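# Slide the bearing ring down onto the upright journal

## Task

Place the bearing ring around the standing journal and push it fully down until it rests on the journal's shoulder, without letting the ring fall.

## Robot and tools

Robot: two 6-joint arms, left_arm and right_arm, each with a two-finger parallel gripper and a wrist camera. The left arm sits on the +y side of the scene. Calibrated bases in the scene frame: left_arm at (+0.004, +0.332, 0) m, quat_wxyz (+1.000, 0, 0, +0.021); right_arm at (-0.002, -0.251, 0) m, quat_wxyz (+1.000, 0, 0, -0.009). Both bases have +z pointing up.

Frames: the scene frame has its origin at table height, halfway between the nominal bases, with +x reaching out over the table and +z up. Each arm's gripper position, quaternion and wrist camera pose are reported in that arm's own base frame. Fixed cameras and the table use the scene frame. Fingers point along the gripper's +z and open and close along its y axis. end_effector_position is the point between the pads, roughly 1 cm short of the fingertips. Reported hand poses can be wrong by a few centimetres, more when the arm is stretched.

Joint order for each arm (always use this): waist, shoulder, elbow, wrist pitch, wrist yaw, wrist roll, all in radians. Nominal ranges: waist -2.880 to 2.880, shoulder 0.000 to 3.142, elbow 0.000 to 3.019, wrist pitch -1.693 to 1.571, wrist yaw -1.571 to 1.571, wrist roll -2.094 to 2.094. True ends may differ by up to 0.084 rad; asking beyond them gets clipped, sometimes with a joint sent to its limit note, and targets well beyond are refused.

A row is one flat list of 14 numbers covering both arms: left_arm's six absolute joint angles and its opening, then right_arm's six angles and opening. Opening runs from -1 (closed) to +1 (fully open, 0.094 m pad gap). Both arms must always be written, even if only one moves; to keep an arm still, repeat its Joint targets values and its current opening (a 0 is a real command, not a skip).

Tools:
- execute_actions(actions, cameras): actions is a list of actions; each action is a list of 1 to 15 rows, one row per 1/30 s control step, with the final row held for the rest of the 15 steps. Joint values are absolute target angles, not offsets. Each step, a joint's target is kept within a fixed lead of its measured angle (waist and shoulder 0.716, elbow 0.645, wrist pitch 0.69, wrist yaw 1.84, wrist roll 3.24 rad), and targets placing the gripper over 110 mm from where it is are scaled back, so large motions span several actions. An empty actions list only reports state and images.
- move(target, speed, blend, opening_speed, blocking, cameras): target is one 14-number row or a list of up to 15 such rows of absolute joint angles plus openings, interpolated jointly in joint space (the gripper traces a curve, with no obstacle avoidance). speed is rad/s for the joint with the longest way to go, 0.01 to 12.57, default 0.5, one value or one per target. blend (rad) rounds corners between listed targets. opening_speed (0.2 or more, per second on the -1..+1 scale) ramps the fingers gradually; use a low value to close gently. blocking=false returns early and lets the motion continue; a new move replaces a running one. Faster contact hits harder, and a target set deeper past contact presses harder. The result adds a move: line such as done, off_target (resting more than 0.035 rad from target), moving, held or fault, plus limits=held if steps were withheld. done does not mean nothing was touched.
- wait(seconds 0 to 10, cameras): lets time pass holding the last command; a running move carries on.
- stop(cameras): brakes a running move; needs room to slow down.
- zoom_image(camera, region [x0, y0, x1, y1] in pixels, at most 504x504): closer look at the latest image from cam_head_left, cam_head_right, cam_high, cam_left_wrist or cam_right_wrist (all 896x504).
- read_manual(section): licence texts only.
- finished_scene(scene): ends the current scene, giving its number; irreversible. The ring must stay seated with the robot not holding it.

Result lines: Joint positions and Joint velocities give each arm's six joints then pad gap (m). Joint targets shows what the joints are currently driven toward. Tool commands shows present openings. grip_measured is the opening on the command scale; empty it reads slightly wide, on a hard part somewhat narrow. Squeeze force builds from about 0.05 below the touch reading (more for round or small parts). grip_effort_nm is gripper motor effort, negative when closing, with offset and friction. Joint torques include gravity and carry offsets; elbow and wrist pitch readings wrap at ±28 N m. within noise means the arm is still. joint command not followed means the clearance check altered some targets. MOTOR HOT warns of overheating.

Cautions: do not drop the ring or release it while it moves; close gently and open well above grip_measured to release. Avoid fast collisions, slams and hard pushes on the journal; lower the ring slowly along the journal axis. Never let the arms collide or a gripper clamp the other arm's fingers. Nothing may leave the table. Holding loads or straining toward unreachable poses heats motors; at 100 °C that arm goes limp for 30 s or more, dropping what it holds. Loose objects may get nudged occasionally. Wrist camera images may lag behind motion.

Each tool is called after "Emit:" as a command line: name --argument value for each argument, lists and objects as JSON in quotes; but a table of rows of numbers goes row by row, as --pt "numbers of a row", without its own name.

## Session

Emit:
execute_actions --actions '[]'

Scene clock: 0.00 s.
left_arm: end_effector_position=(+0.3485, -0.2969, +0.1291) grip_measured=+1.000 grip_effort_nm=n/a end_effector_quat_wxyz=(-0.032, -0.042, +0.999, -0.004) | right_arm: end_effector_position=(+0.3255, -0.1955, +0.3201) grip_measured=+1.000 grip_effort_nm=n/a end_effector_quat_wxyz=(+0.403, -0.108, +0.884, +0.209)
Joint positions: left_arm=[-0.687 1.622 1.273 -1.264 0.048 -0.77 0.094] | right_arm=[-0.914 1.228 1.189 -1.455 -0.94 -1.119 0.094]
Joint velocities: within noise
Joint torques (N m): no reading
Motor temperatures (°C): left_arm=[29 29 27 26 27 27 27] | right_arm=[33 27 29 27 29 23 24]
Heat: left arm: hottest waist 29 °C; right arm: hottest waist 33 °C.
Joint targets: left_arm=[-0.687 1.618 1.297 -1.263 0.048 -0.770] | right_arm=[-0.914 1.230 1.210 -1.454 -0.940 -1.119]
Tool commands: left_gripper/opening=+1.0 right_gripper/opening=+1.0

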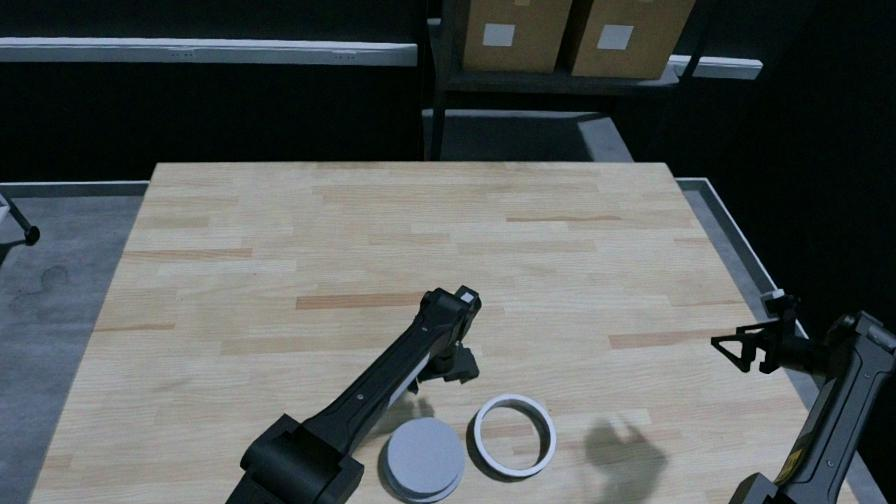

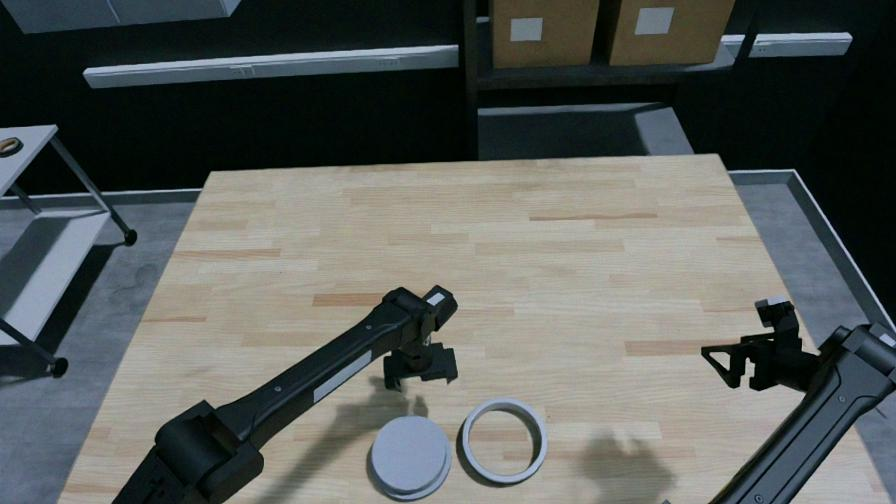

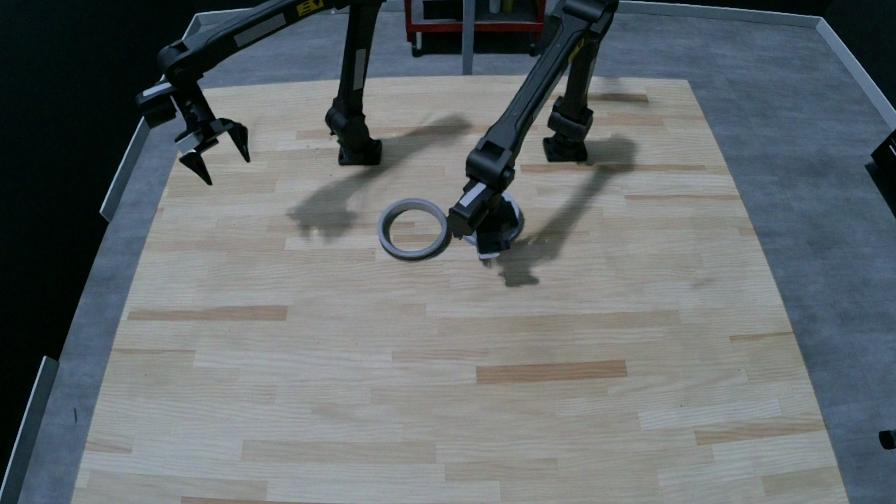

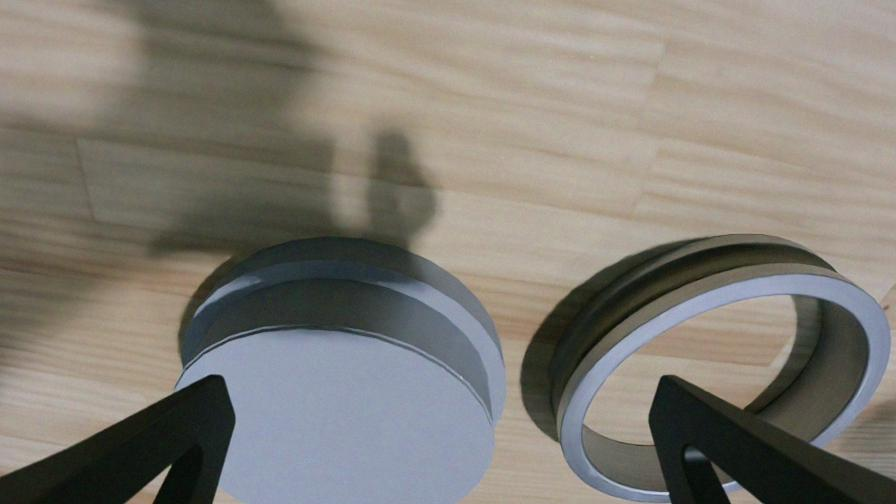

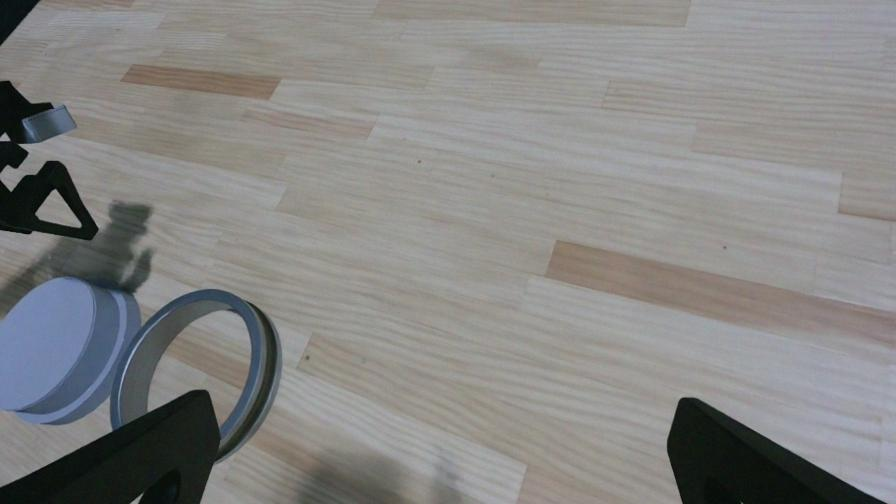

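Emit:
zoom_image --camera "cam_head_left" --region '[340, 360, 592, 504]'

Emit:
zoom_image --camera "cam_head_right" --region '[340, 360, 592, 504]'

Emit:
zoom_image --camera "cam_high" --region '[330, 150, 582, 294]'

Scaled by 2.000 from the camera's 896x504 image, which has a finer 1280x720 frame.

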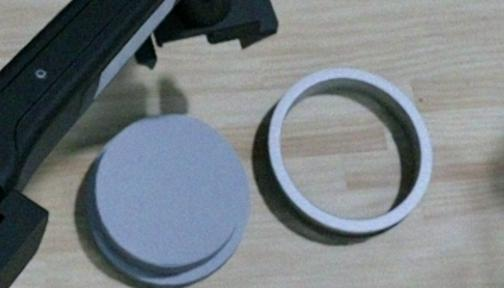

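Scaled by 2.000 from the camera's 896x504 image, which has a finer 1280x720 frame.

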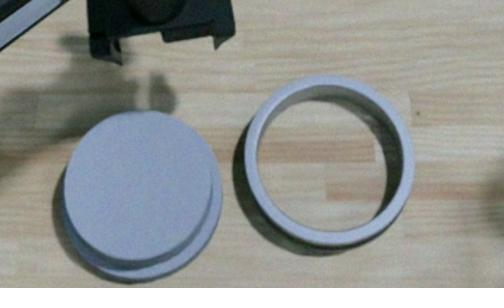

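Scaled by 2.000 from the camera's 896x504 image, which has a finer 1280x720 frame.

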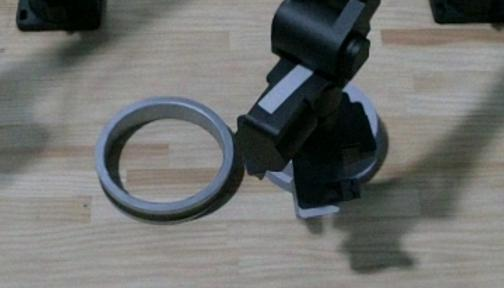

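Emit:
zoom_image --camera "cam_left_wrist" --region '[500, 220, 896, 504]'

Emit:
zoom_image --camera "cam_left_wrist" --region '[150, 220, 546, 504]'

Emit:
zoom_image --camera "cam_right_wrist" --region '[0, 250, 300, 474]'

Scaled by 1.273 from the camera's 896x504 image, which has a finer 1280x720 frame.

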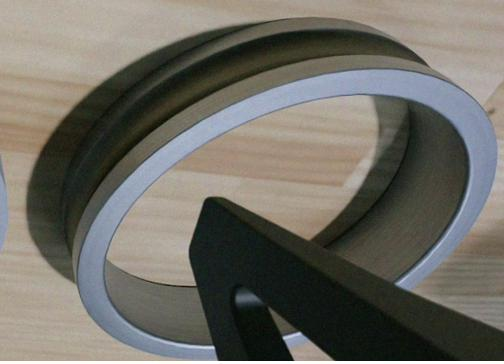

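Scaled by 1.273 from the camera's 896x504 image, which has a finer 1280x720 frame.

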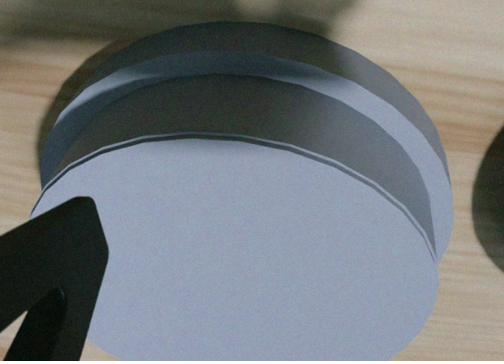

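Scaled by 1.680 from the camera's 896x504 image, which has a finer 1280x720 frame.

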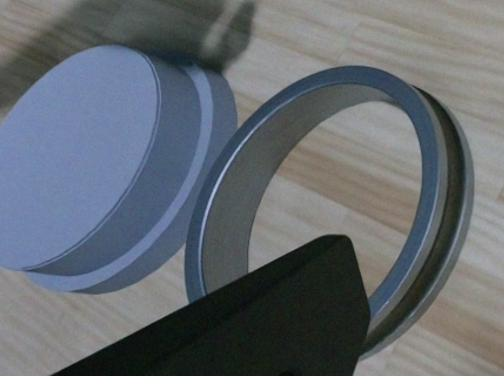

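Emit:
zoom_image --camera "cam_head_left" --region '[464, 386, 564, 486]'

Emit:
zoom_image --camera "cam_head_left" --region '[374, 404, 474, 504]'

Emit:
zoom_image --camera "cam_head_right" --region '[456, 390, 556, 490]'

Emit:
zoom_image --camera "cam_head_right" --region '[362, 404, 462, 504]'

Scaled by 5.040 from the camera's 896x504 image, which has a finer 1280x720 frame.

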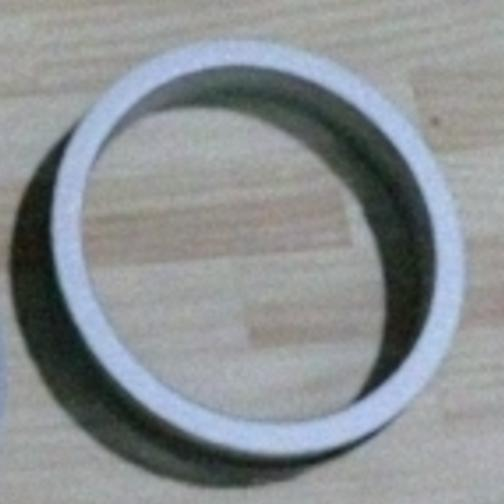

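Scaled by 5.040 from the camera's 896x504 image, which has a finer 1280x720 frame.

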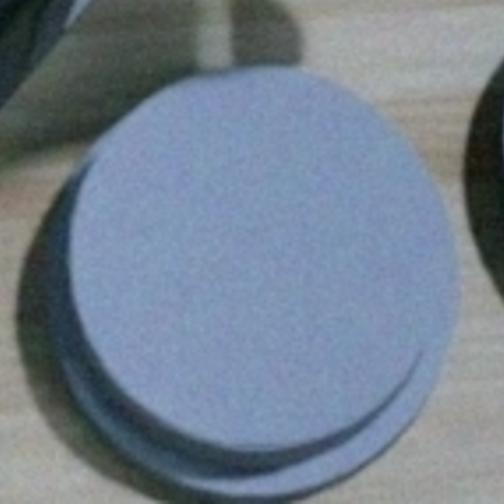

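Scaled by 5.040 from the camera's 896x504 image, which has a finer 1280x720 frame.

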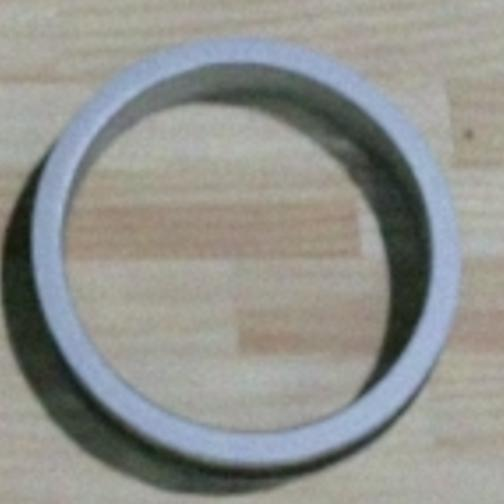

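Scaled by 5.040 from the camera's 896x504 image, which has a finer 1280x720 frame.

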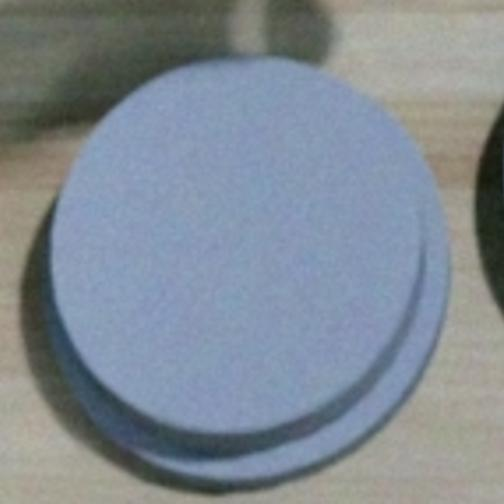

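Emit:
move --target '[-0.687, 1.618, 1.297, -1.263, 0.048, -0.770, 1.0, 0.3176, 1.1028, 0.829, -1.297, 0.0, 0.2996, 1.0]' --speed 0.8

Scene clock: 30.67 s.
left_arm: end_effector_position=(+0.3485, -0.2969, +0.1291) grip_measured=+1.000 grip_effort_nm=-0.002 end_effector_quat_wxyz=(-0.032, -0.042, +0.999, -0.004) | right_arm: end_effector_position=(+0.2681, +0.0855, +0.1522) grip_measured=+1.000 grip_effort_nm=-0.017 end_effector_quat_wxyz=(-0.004, -0.010, +1.000, +0.001)
Joint positions: left_arm=[-0.687 1.622 1.273 -1.264 0.048 -0.77 0.094] | right_arm=[0.308 1.112 0.841 -1.307 -0.004 0.288 0.094]
Joint velocities: within noise
Joint torques (N m): left_arm=[0.32 -12.81 10.88 0.17 0.04 0.02] | right_arm=[0.15 -6.48 7.5 0.38 0.19 0.08]
Motor temperatures (°C): left_arm=[28 29 30 26 27 26 27] | right_arm=[33 27 34 27 29 23 23]
Heat: left arm: hottest elbow 30 °C; right arm: hottest elbow 34 °C.
Joint targets: left_arm=[-0.687 1.618 1.297 -1.263 0.048 -0.770] | right_arm=[0.318 1.103 0.829 -1.297 0.000 0.300]
move: done
camera_calibration:
cam_right_wrist: T_world_to_cam=[[0.0373177, -0.999266, -0.00864309, 0.0762396], [-0.890975, -0.0371877, 0.452527, 0.210638], [-0.452516, -0.00918651, -0.891709, 0.345577], [0, 0, 0, 1]] pos_world=[0.341207, 0.0871914, 0.213494]

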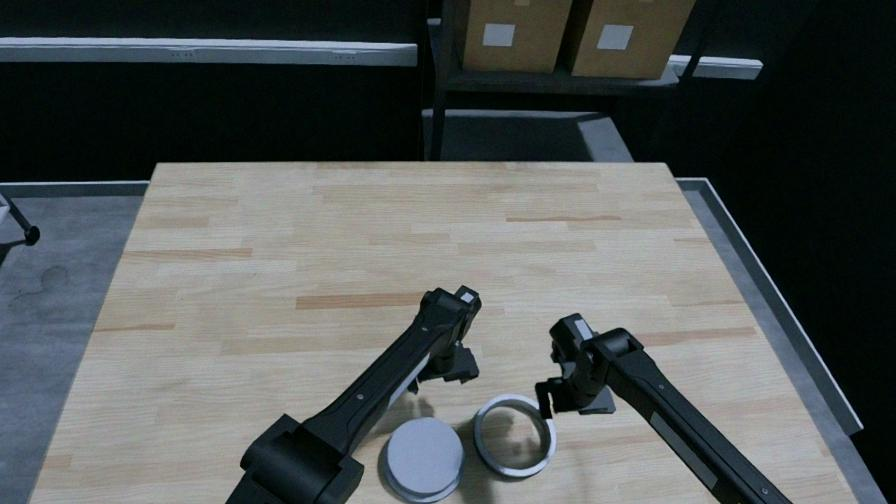

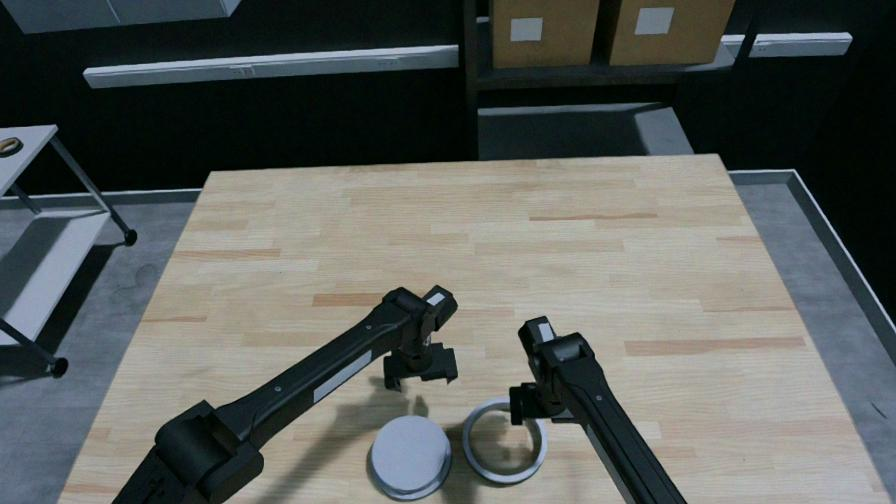

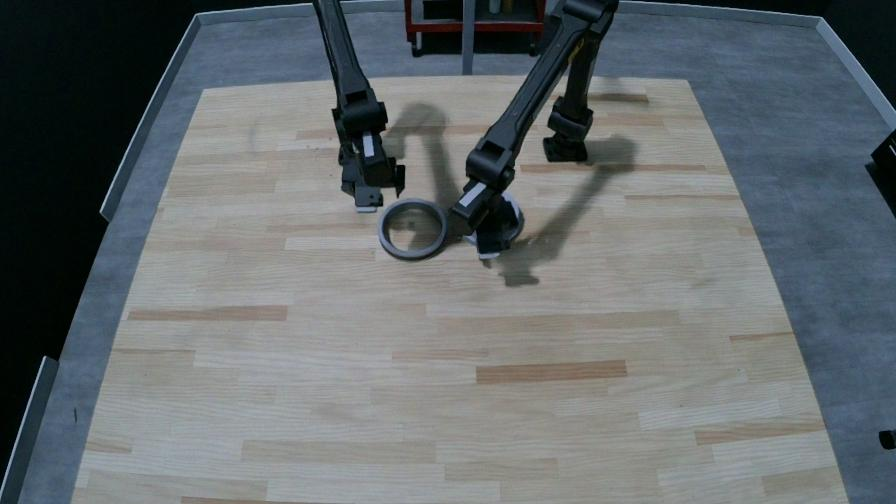

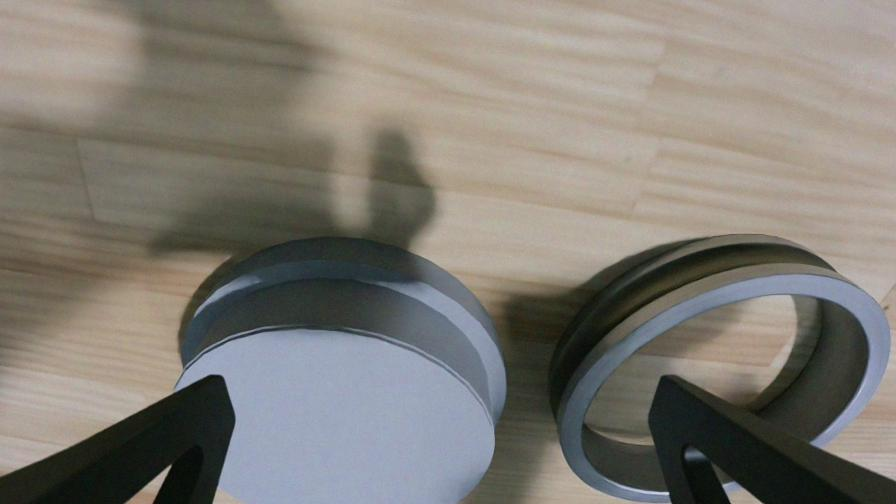

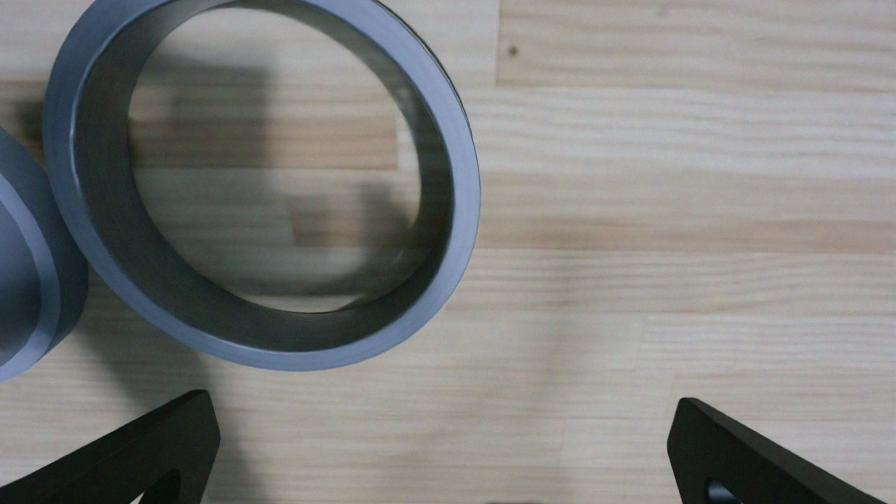

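Emit:
zoom_image --camera "cam_right_wrist" --region '[0, 0, 504, 400]'

Scaled by 1.000.

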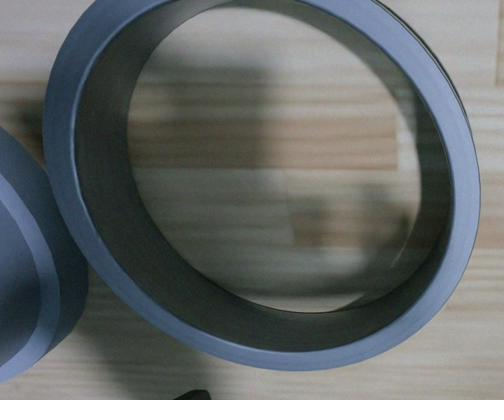

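Emit:
zoom_image --camera "cam_right_wrist" --region '[300, 60, 500, 260]'

Emit:
zoom_image --camera "cam_right_wrist" --region '[40, 180, 320, 400]'

Emit:
zoom_image --camera "cam_left_wrist" --region '[696, 230, 896, 430]'

Scaled by 2.520 from the camera's 896x504 image, which has a finer 1280x720 frame.

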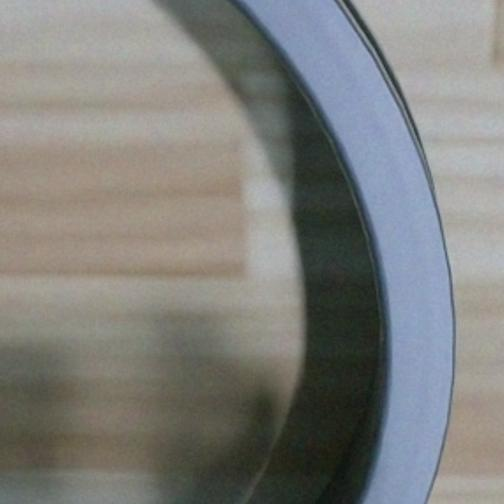

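Scaled by 1.800 from the camera's 896x504 image, which has a finer 1280x720 frame.

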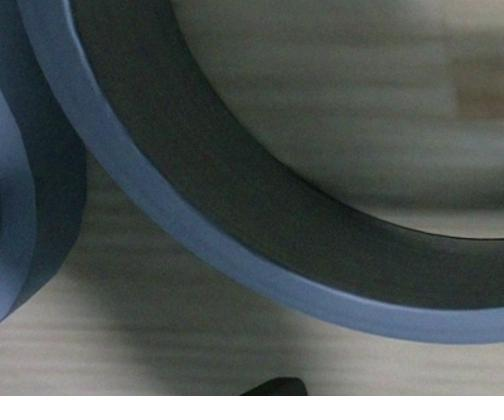

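Scaled by 2.520 from the camera's 896x504 image, which has a finer 1280x720 frame.

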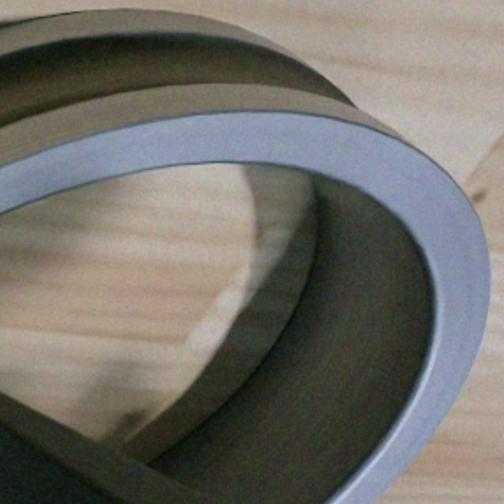

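Emit:
move --target '[-1.1184, 0.9751, 0.9455, -1.3233, -0.3814, -1.034, 1.0, 0.2738, 1.2165, 0.681, -1.0467, 0.0, 0.2558, 0.2]' --speed 0.6

Scene clock: 41.77 s.
left_arm: end_effector_position=(+0.1896, -0.2403, +0.2421) grip_measured=+1.000 grip_effort_nm=-0.002 end_effector_quat_wxyz=(+0.216, +0.022, +0.976, -0.005) | right_arm: end_effector_position=(+0.2712, +0.0795, +0.0745) grip_measured=+0.202 grip_effort_nm=-0.110 end_effector_quat_wxyz=(-0.001, -0.009, +1.000, +0.002)
Joint positions: left_arm=[-1.11 0.978 0.945 -1.317 -0.379 -1.022 0.094] | right_arm=[0.285 1.207 0.692 -1.057 -0.004 0.267 0.056]
Joint velocities: within noise
Joint torques (N m): left_arm=[0.03 -4.54 9.73 0.39 -0.43 -0.1] | right_arm=[-0.91 -5.42 6.8 0.42 0.17 -0.2]
Motor temperatures (°C): left_arm=[28 29 31 26 27 26 27] | right_arm=[33 27 34 27 29 23 23]
Heat: left arm: hottest elbow 31 °C; right arm: hottest elbow 34 °C.
Joint targets: left_arm=[-1.118 0.975 0.946 -1.323 -0.381 -1.034] | right_arm=[0.274 1.216 0.681 -1.047 0.000 0.256]
move: done
camera_calibration:
cam_left_wrist: T_world_to_cam=[[-0.0358309, -0.999358, 0.000570578, -0.231623], [-0.999035, 0.0358339, 0.0253965, 0.225198], [-0.0254006, 0.000339953, -0.999677, 0.337171], [0, 0, 0, 1]] pos_world=[0.225246, -0.239659, 0.331475]
cam_right_wrist: T_world_to_cam=[[0.0343395, -0.999359, -0.0100961, 0.0705017], [-0.893384, -0.0352231, 0.447912, 0.249188], [-0.447981, -0.00636143, -0.894021, 0.276393], [0, 0, 0, 1]] pos_world=[0.344018, 0.0809919, 0.136199]

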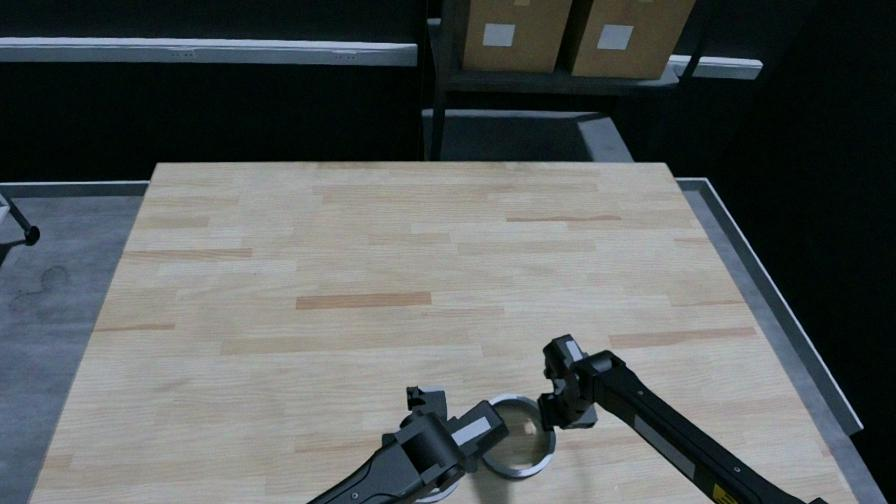

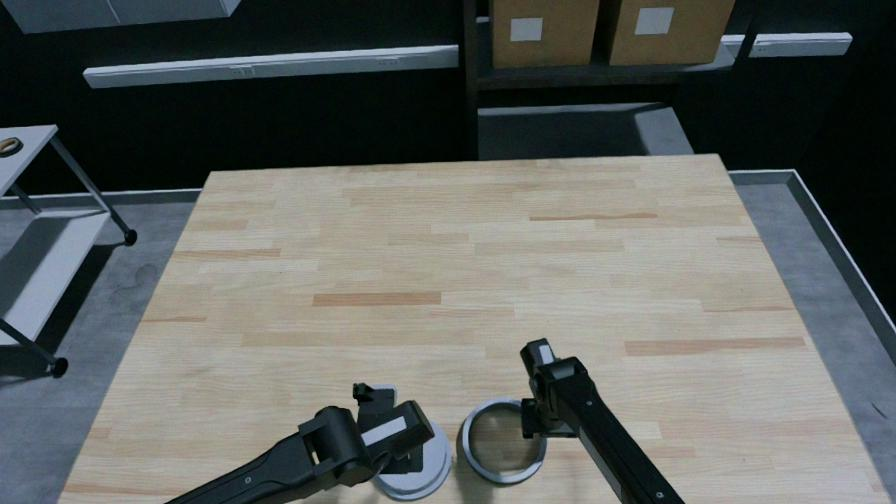

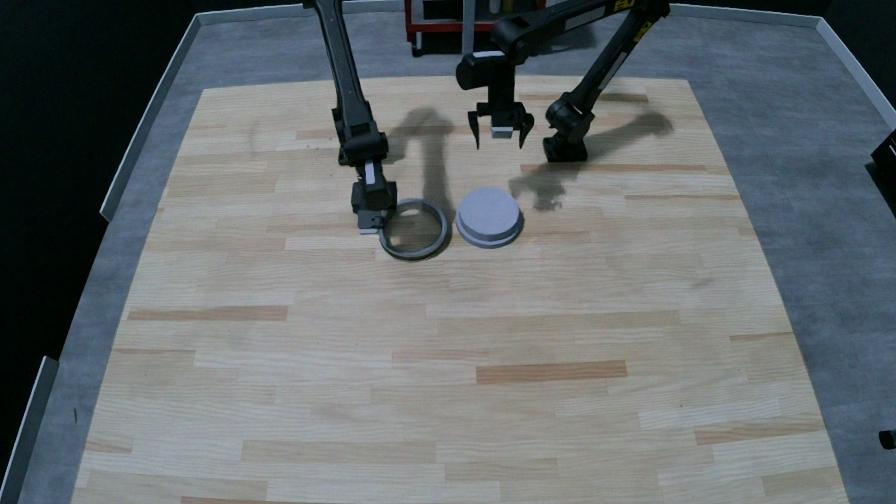

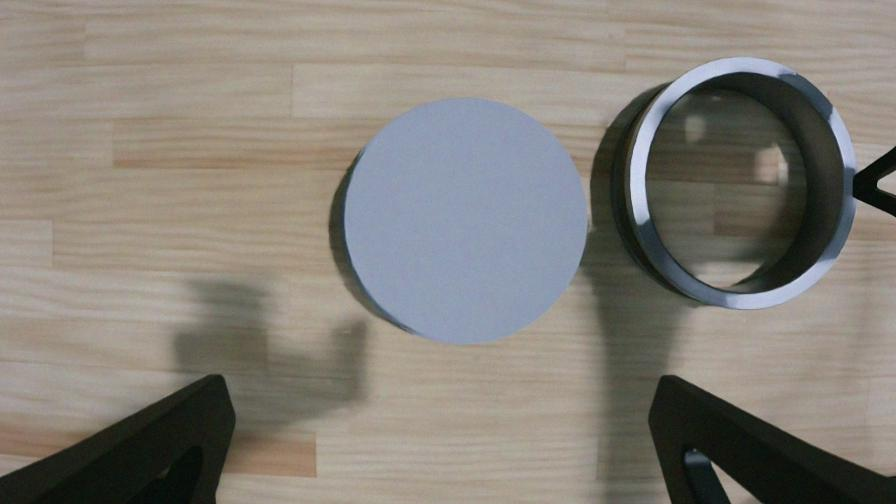

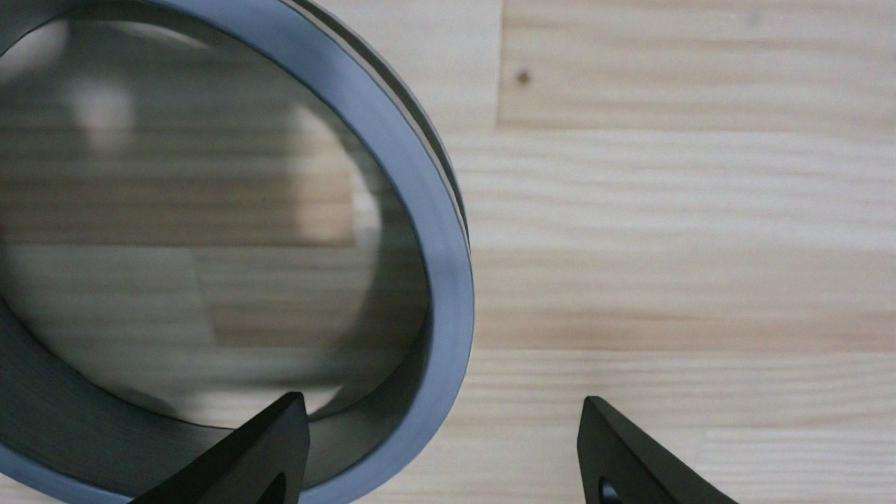

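Emit:
zoom_image --camera "cam_right_wrist" --region '[260, 220, 500, 504]'

Emit:
zoom_image --camera "cam_left_wrist" --region '[600, 40, 896, 330]'

Scaled by 1.775 from the camera's 896x504 image, which has a finer 1280x720 frame.

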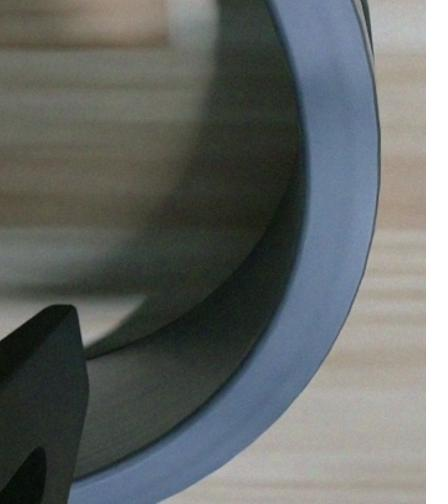

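Scaled by 1.703 from the camera's 896x504 image, which has a finer 1280x720 frame.

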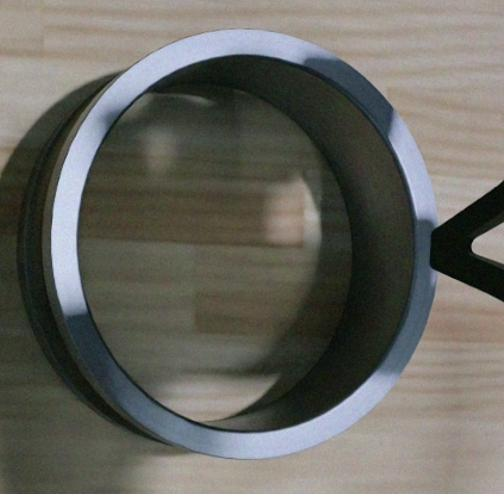

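Emit:
move --target '[-1.118, 0.975, 0.946, -1.323, -0.381, -1.034, 1.0, 0.270, 1.3024, 0.6247, -0.903, 0.0, 0.251, 0.2]' --speed 0.3 --cameras '["cam_left_wrist", "cam_right_wrist"]'

Scene clock: 47.80 s.
left_arm: end_effector_position=(+0.1896, -0.2403, +0.2421) grip_measured=+1.000 grip_effort_nm=0.007 end_effector_quat_wxyz=(+0.216, +0.022, +0.976, -0.005) | right_arm: end_effector_position=(+0.2743, +0.0793, +0.0339) grip_measured=+0.202 grip_effort_nm=-0.110 end_effector_quat_wxyz=(-0.001, -0.009, +1.000, +0.002)
Joint positions: left_arm=[-1.11 0.978 0.945 -1.317 -0.379 -1.023 0.094] | right_arm=[0.281 1.293 0.635 -0.913 -0.004 0.262 0.056]
Joint velocities: within noise
Joint torques (N m): left_arm=[-0.32 -4.54 9.91 0.58 -0.42 -0.12] | right_arm=[-0.97 -5.42 6.15 0.32 0.19 -0.21]
Motor temperatures (°C): left_arm=[28 29 31 26 27 26 27] | right_arm=[33 28 34 27 28 23 23]
Heat: left arm: hottest elbow 31 °C; right arm: hottest elbow 34 °C.
Joint targets: left_arm=[-1.118 0.975 0.946 -1.323 -0.381 -1.034] | right_arm=[0.270 1.302 0.625 -0.903 0.000 0.251]
move: done
camera_calibration:
cam_left_wrist: T_world_to_cam=[[-0.0351253, -0.999382, 0.000958488, -0.231916], [-0.99906, 0.0351383, 0.0253958, 0.225037], [-0.0254138, -0.0000655524, -0.999677, 0.337076], [0, 0, 0, 1]] pos_world=[0.225245, -0.239658, 0.331475]
cam_right_wrist: T_world_to_cam=[[0.0354292, -0.999319, -0.0103575, 0.0694347], [-0.893844, -0.0363217, 0.446905, 0.270346], [-0.446976, -0.00657548, -0.894522, 0.241246], [0, 0, 0, 1]] pos_world=[0.347019, 0.0807932, 0.0956999]
Images, in order (width x height): cam_left_wrist 896x504, cam_right_wrist 896x504.

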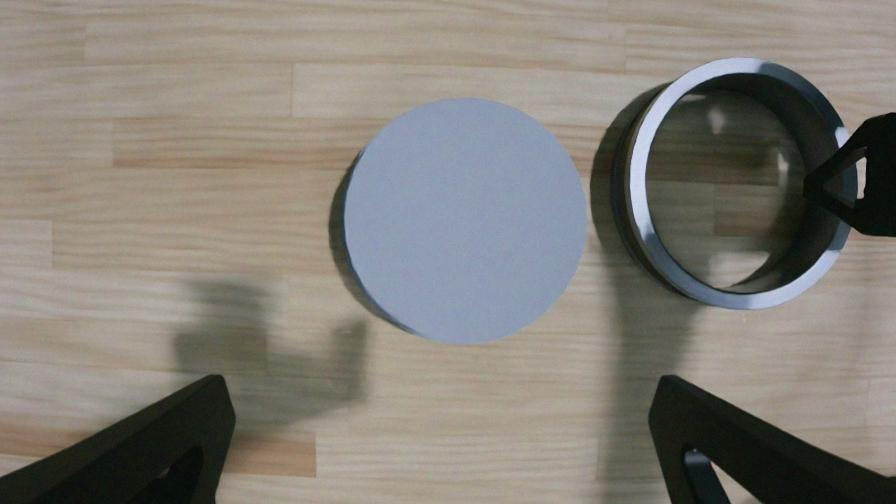

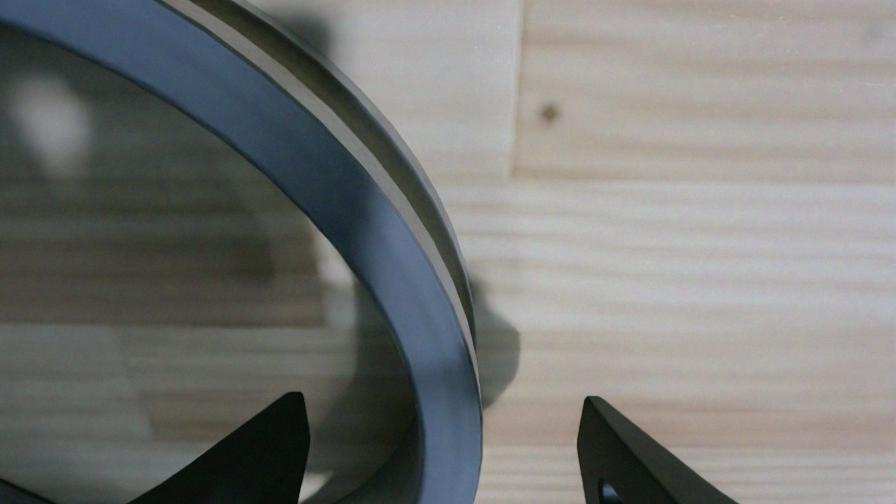

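Emit:
move --target '[-1.118, 0.975, 0.946, -1.323, -0.381, -1.034, 1.0, 0.270, 1.302, 0.625, -0.903, 0.0, 0.251, -0.85]' --speed 0.3 --opening_speed 0.4 --cameras '["cam_left_wrist", "cam_right_wrist"]'

Scene clock: 51.63 s.
left_arm: end_effector_position=(+0.1896, -0.2403, +0.2421) grip_measured=+1.000 grip_effort_nm=0.007 end_effector_quat_wxyz=(+0.216, +0.022, +0.976, -0.005) | right_arm: end_effector_position=(+0.2746, +0.0785, +0.0339) grip_measured=-0.768 grip_effort_nm=-0.999 end_effector_quat_wxyz=(+0.000, -0.009, +1.000, +0.001)
Joint positions: left_arm=[-1.11 0.978 0.945 -1.317 -0.379 -1.023 0.094] | right_arm=[0.279 1.293 0.635 -0.913 -0.001 0.261 0.011]
Joint velocities: within noise
Joint torques (N m): left_arm=[-0.03 -4.37 9.91 0.43 -0.42 -0.09] | right_arm=[-1.08 -5.66 6.28 0.43 0.09 -0.22]
Motor temperatures (°C): left_arm=[28 29 31 26 27 26 26] | right_arm=[33 28 34 27 28 23 23]
Heat: left arm: hottest elbow 31 °C; right arm: hottest elbow 34 °C.
Joint targets: left_arm=[-1.118 0.975 0.946 -1.323 -0.381 -1.034] | right_arm=[0.270 1.302 0.625 -0.903 0.000 0.251]
move: done
camera_calibration:
cam_left_wrist: T_world_to_cam=[[-0.0351253, -0.999382, 0.000958488, -0.231916], [-0.99906, 0.0351383, 0.0253958, 0.225037], [-0.0254138, -0.0000655524, -0.999677, 0.337076], [0, 0, 0, 1]] pos_world=[0.225245, -0.239658, 0.331475]
cam_right_wrist: T_world_to_cam=[[0.0350954, -0.99935, -0.00827004, 0.0687404], [-0.894297, -0.0350978, 0.446094, 0.270687], [-0.446094, -0.00825999, -0.894948, 0.241335], [0, 0, 0, 1]] pos_world=[0.347321, 0.0801896, 0.0957986]
Images, in order (width x height): cam_left_wrist 896x504, cam_right_wrist 896x504.

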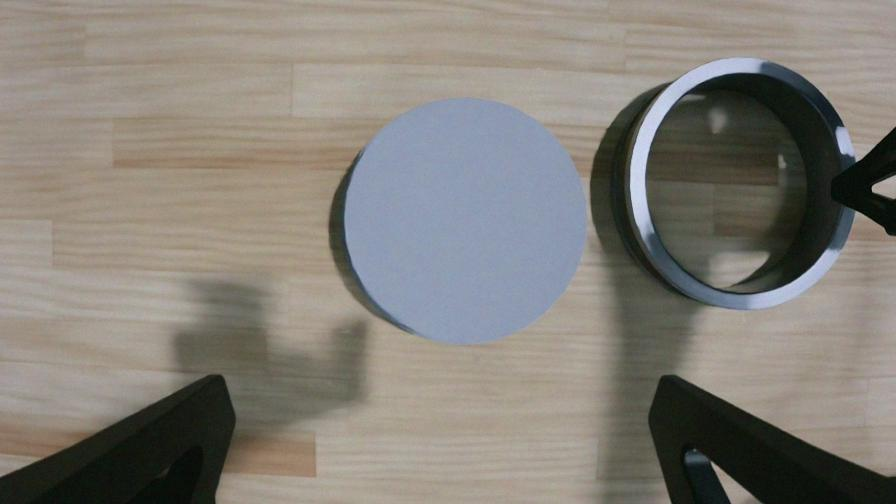

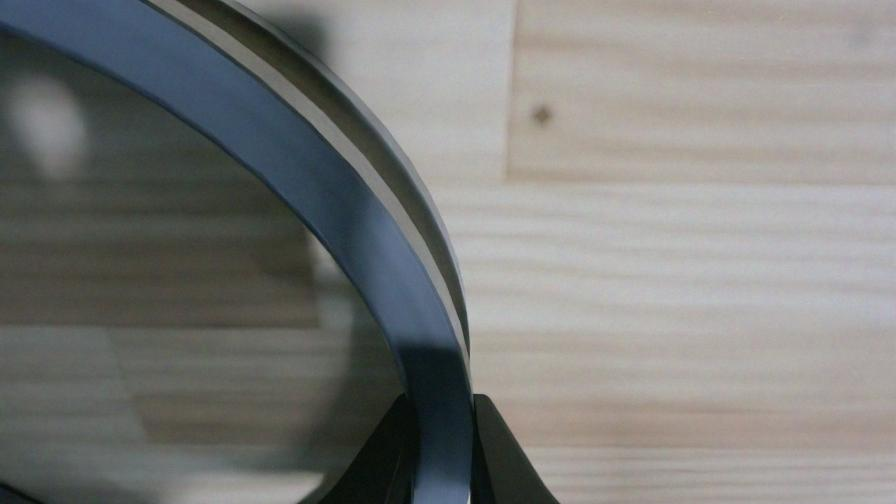

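Emit:
move --target '[-1.118, 0.975, 0.946, -1.323, -0.381, -1.034, 1.0, 0.270, 1.258, 0.6626, -0.9654, 0.0, 0.251, -0.85]' --speed 0.15 --cameras '["cam_left_wrist", "cam_right_wrist", "cam_high"]'

Scene clock: 53.37 s.
left_arm: end_effector_position=(+0.1896, -0.2403, +0.2421) grip_measured=+1.000 grip_effort_nm=0.002 end_effector_quat_wxyz=(+0.216, +0.022, +0.976, -0.005) | right_arm: end_effector_position=(+0.2659, +0.0760, +0.0352) grip_measured=-0.771 grip_effort_nm=-1.043 end_effector_quat_wxyz=(-0.017, -0.009, +1.000, -0.004)
Joint positions: left_arm=[-1.11 0.978 0.945 -1.317 -0.379 -1.023 0.094] | right_arm=[0.279 1.289 0.635 -0.951 -0.001 0.261 0.011]
Joint velocities: within noise
Joint torques (N m): left_arm=[-0.09 -4.25 9.81 0.42 -0.41 -0.11] | right_arm=[-0.67 -8.29 9.32 -0.47 0.1 -0.21]
Motor temperatures (°C): left_arm=[28 29 31 26 27 26 26] | right_arm=[33 28 34 27 28 23 23]
Heat: left arm: hottest elbow 31 °C; right arm: hottest elbow 34 °C.
Joint targets: left_arm=[-1.118 0.975 0.946 -1.323 -0.381 -1.034] | right_arm=[0.270 1.258 0.663 -0.965 0.000 0.251]
move: done
camera_calibration:
cam_left_wrist: T_world_to_cam=[[-0.0351253, -0.999382, 0.000958488, -0.231916], [-0.99906, 0.0351383, 0.0253958, 0.225037], [-0.0254138, -0.0000655524, -0.999677, 0.337076], [0, 0, 0, 1]] pos_world=[0.225245, -0.239658, 0.331475]
cam_right_wrist: T_world_to_cam=[[0.0349399, -0.999389, 0.0000984914, 0.0663177], [-0.879122, -0.0306884, 0.475607, 0.256826], [-0.475314, -0.0167043, -0.879658, 0.24637], [0, 0, 0, 1]] pos_world=[0.340567, 0.0782742, 0.0945664]
Images, in order (width x height): cam_high 896x504, cam_left_wrist 896x504, cam_right_wrist 896x504.

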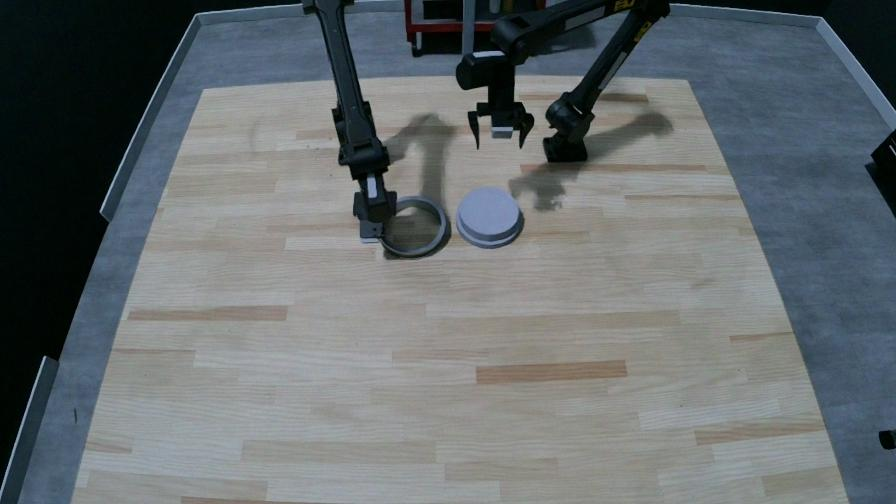

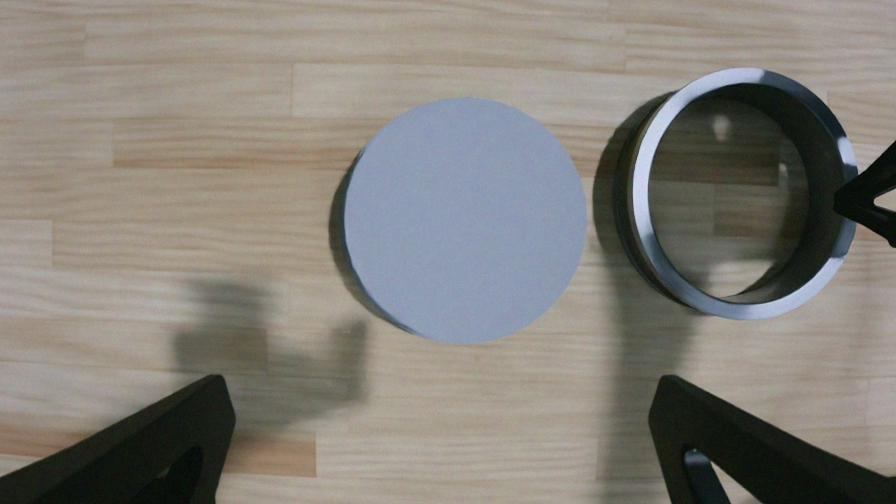

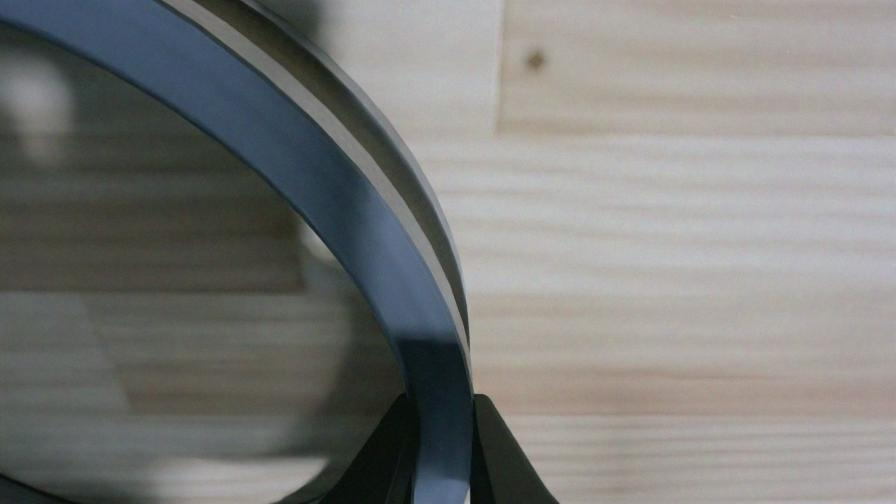

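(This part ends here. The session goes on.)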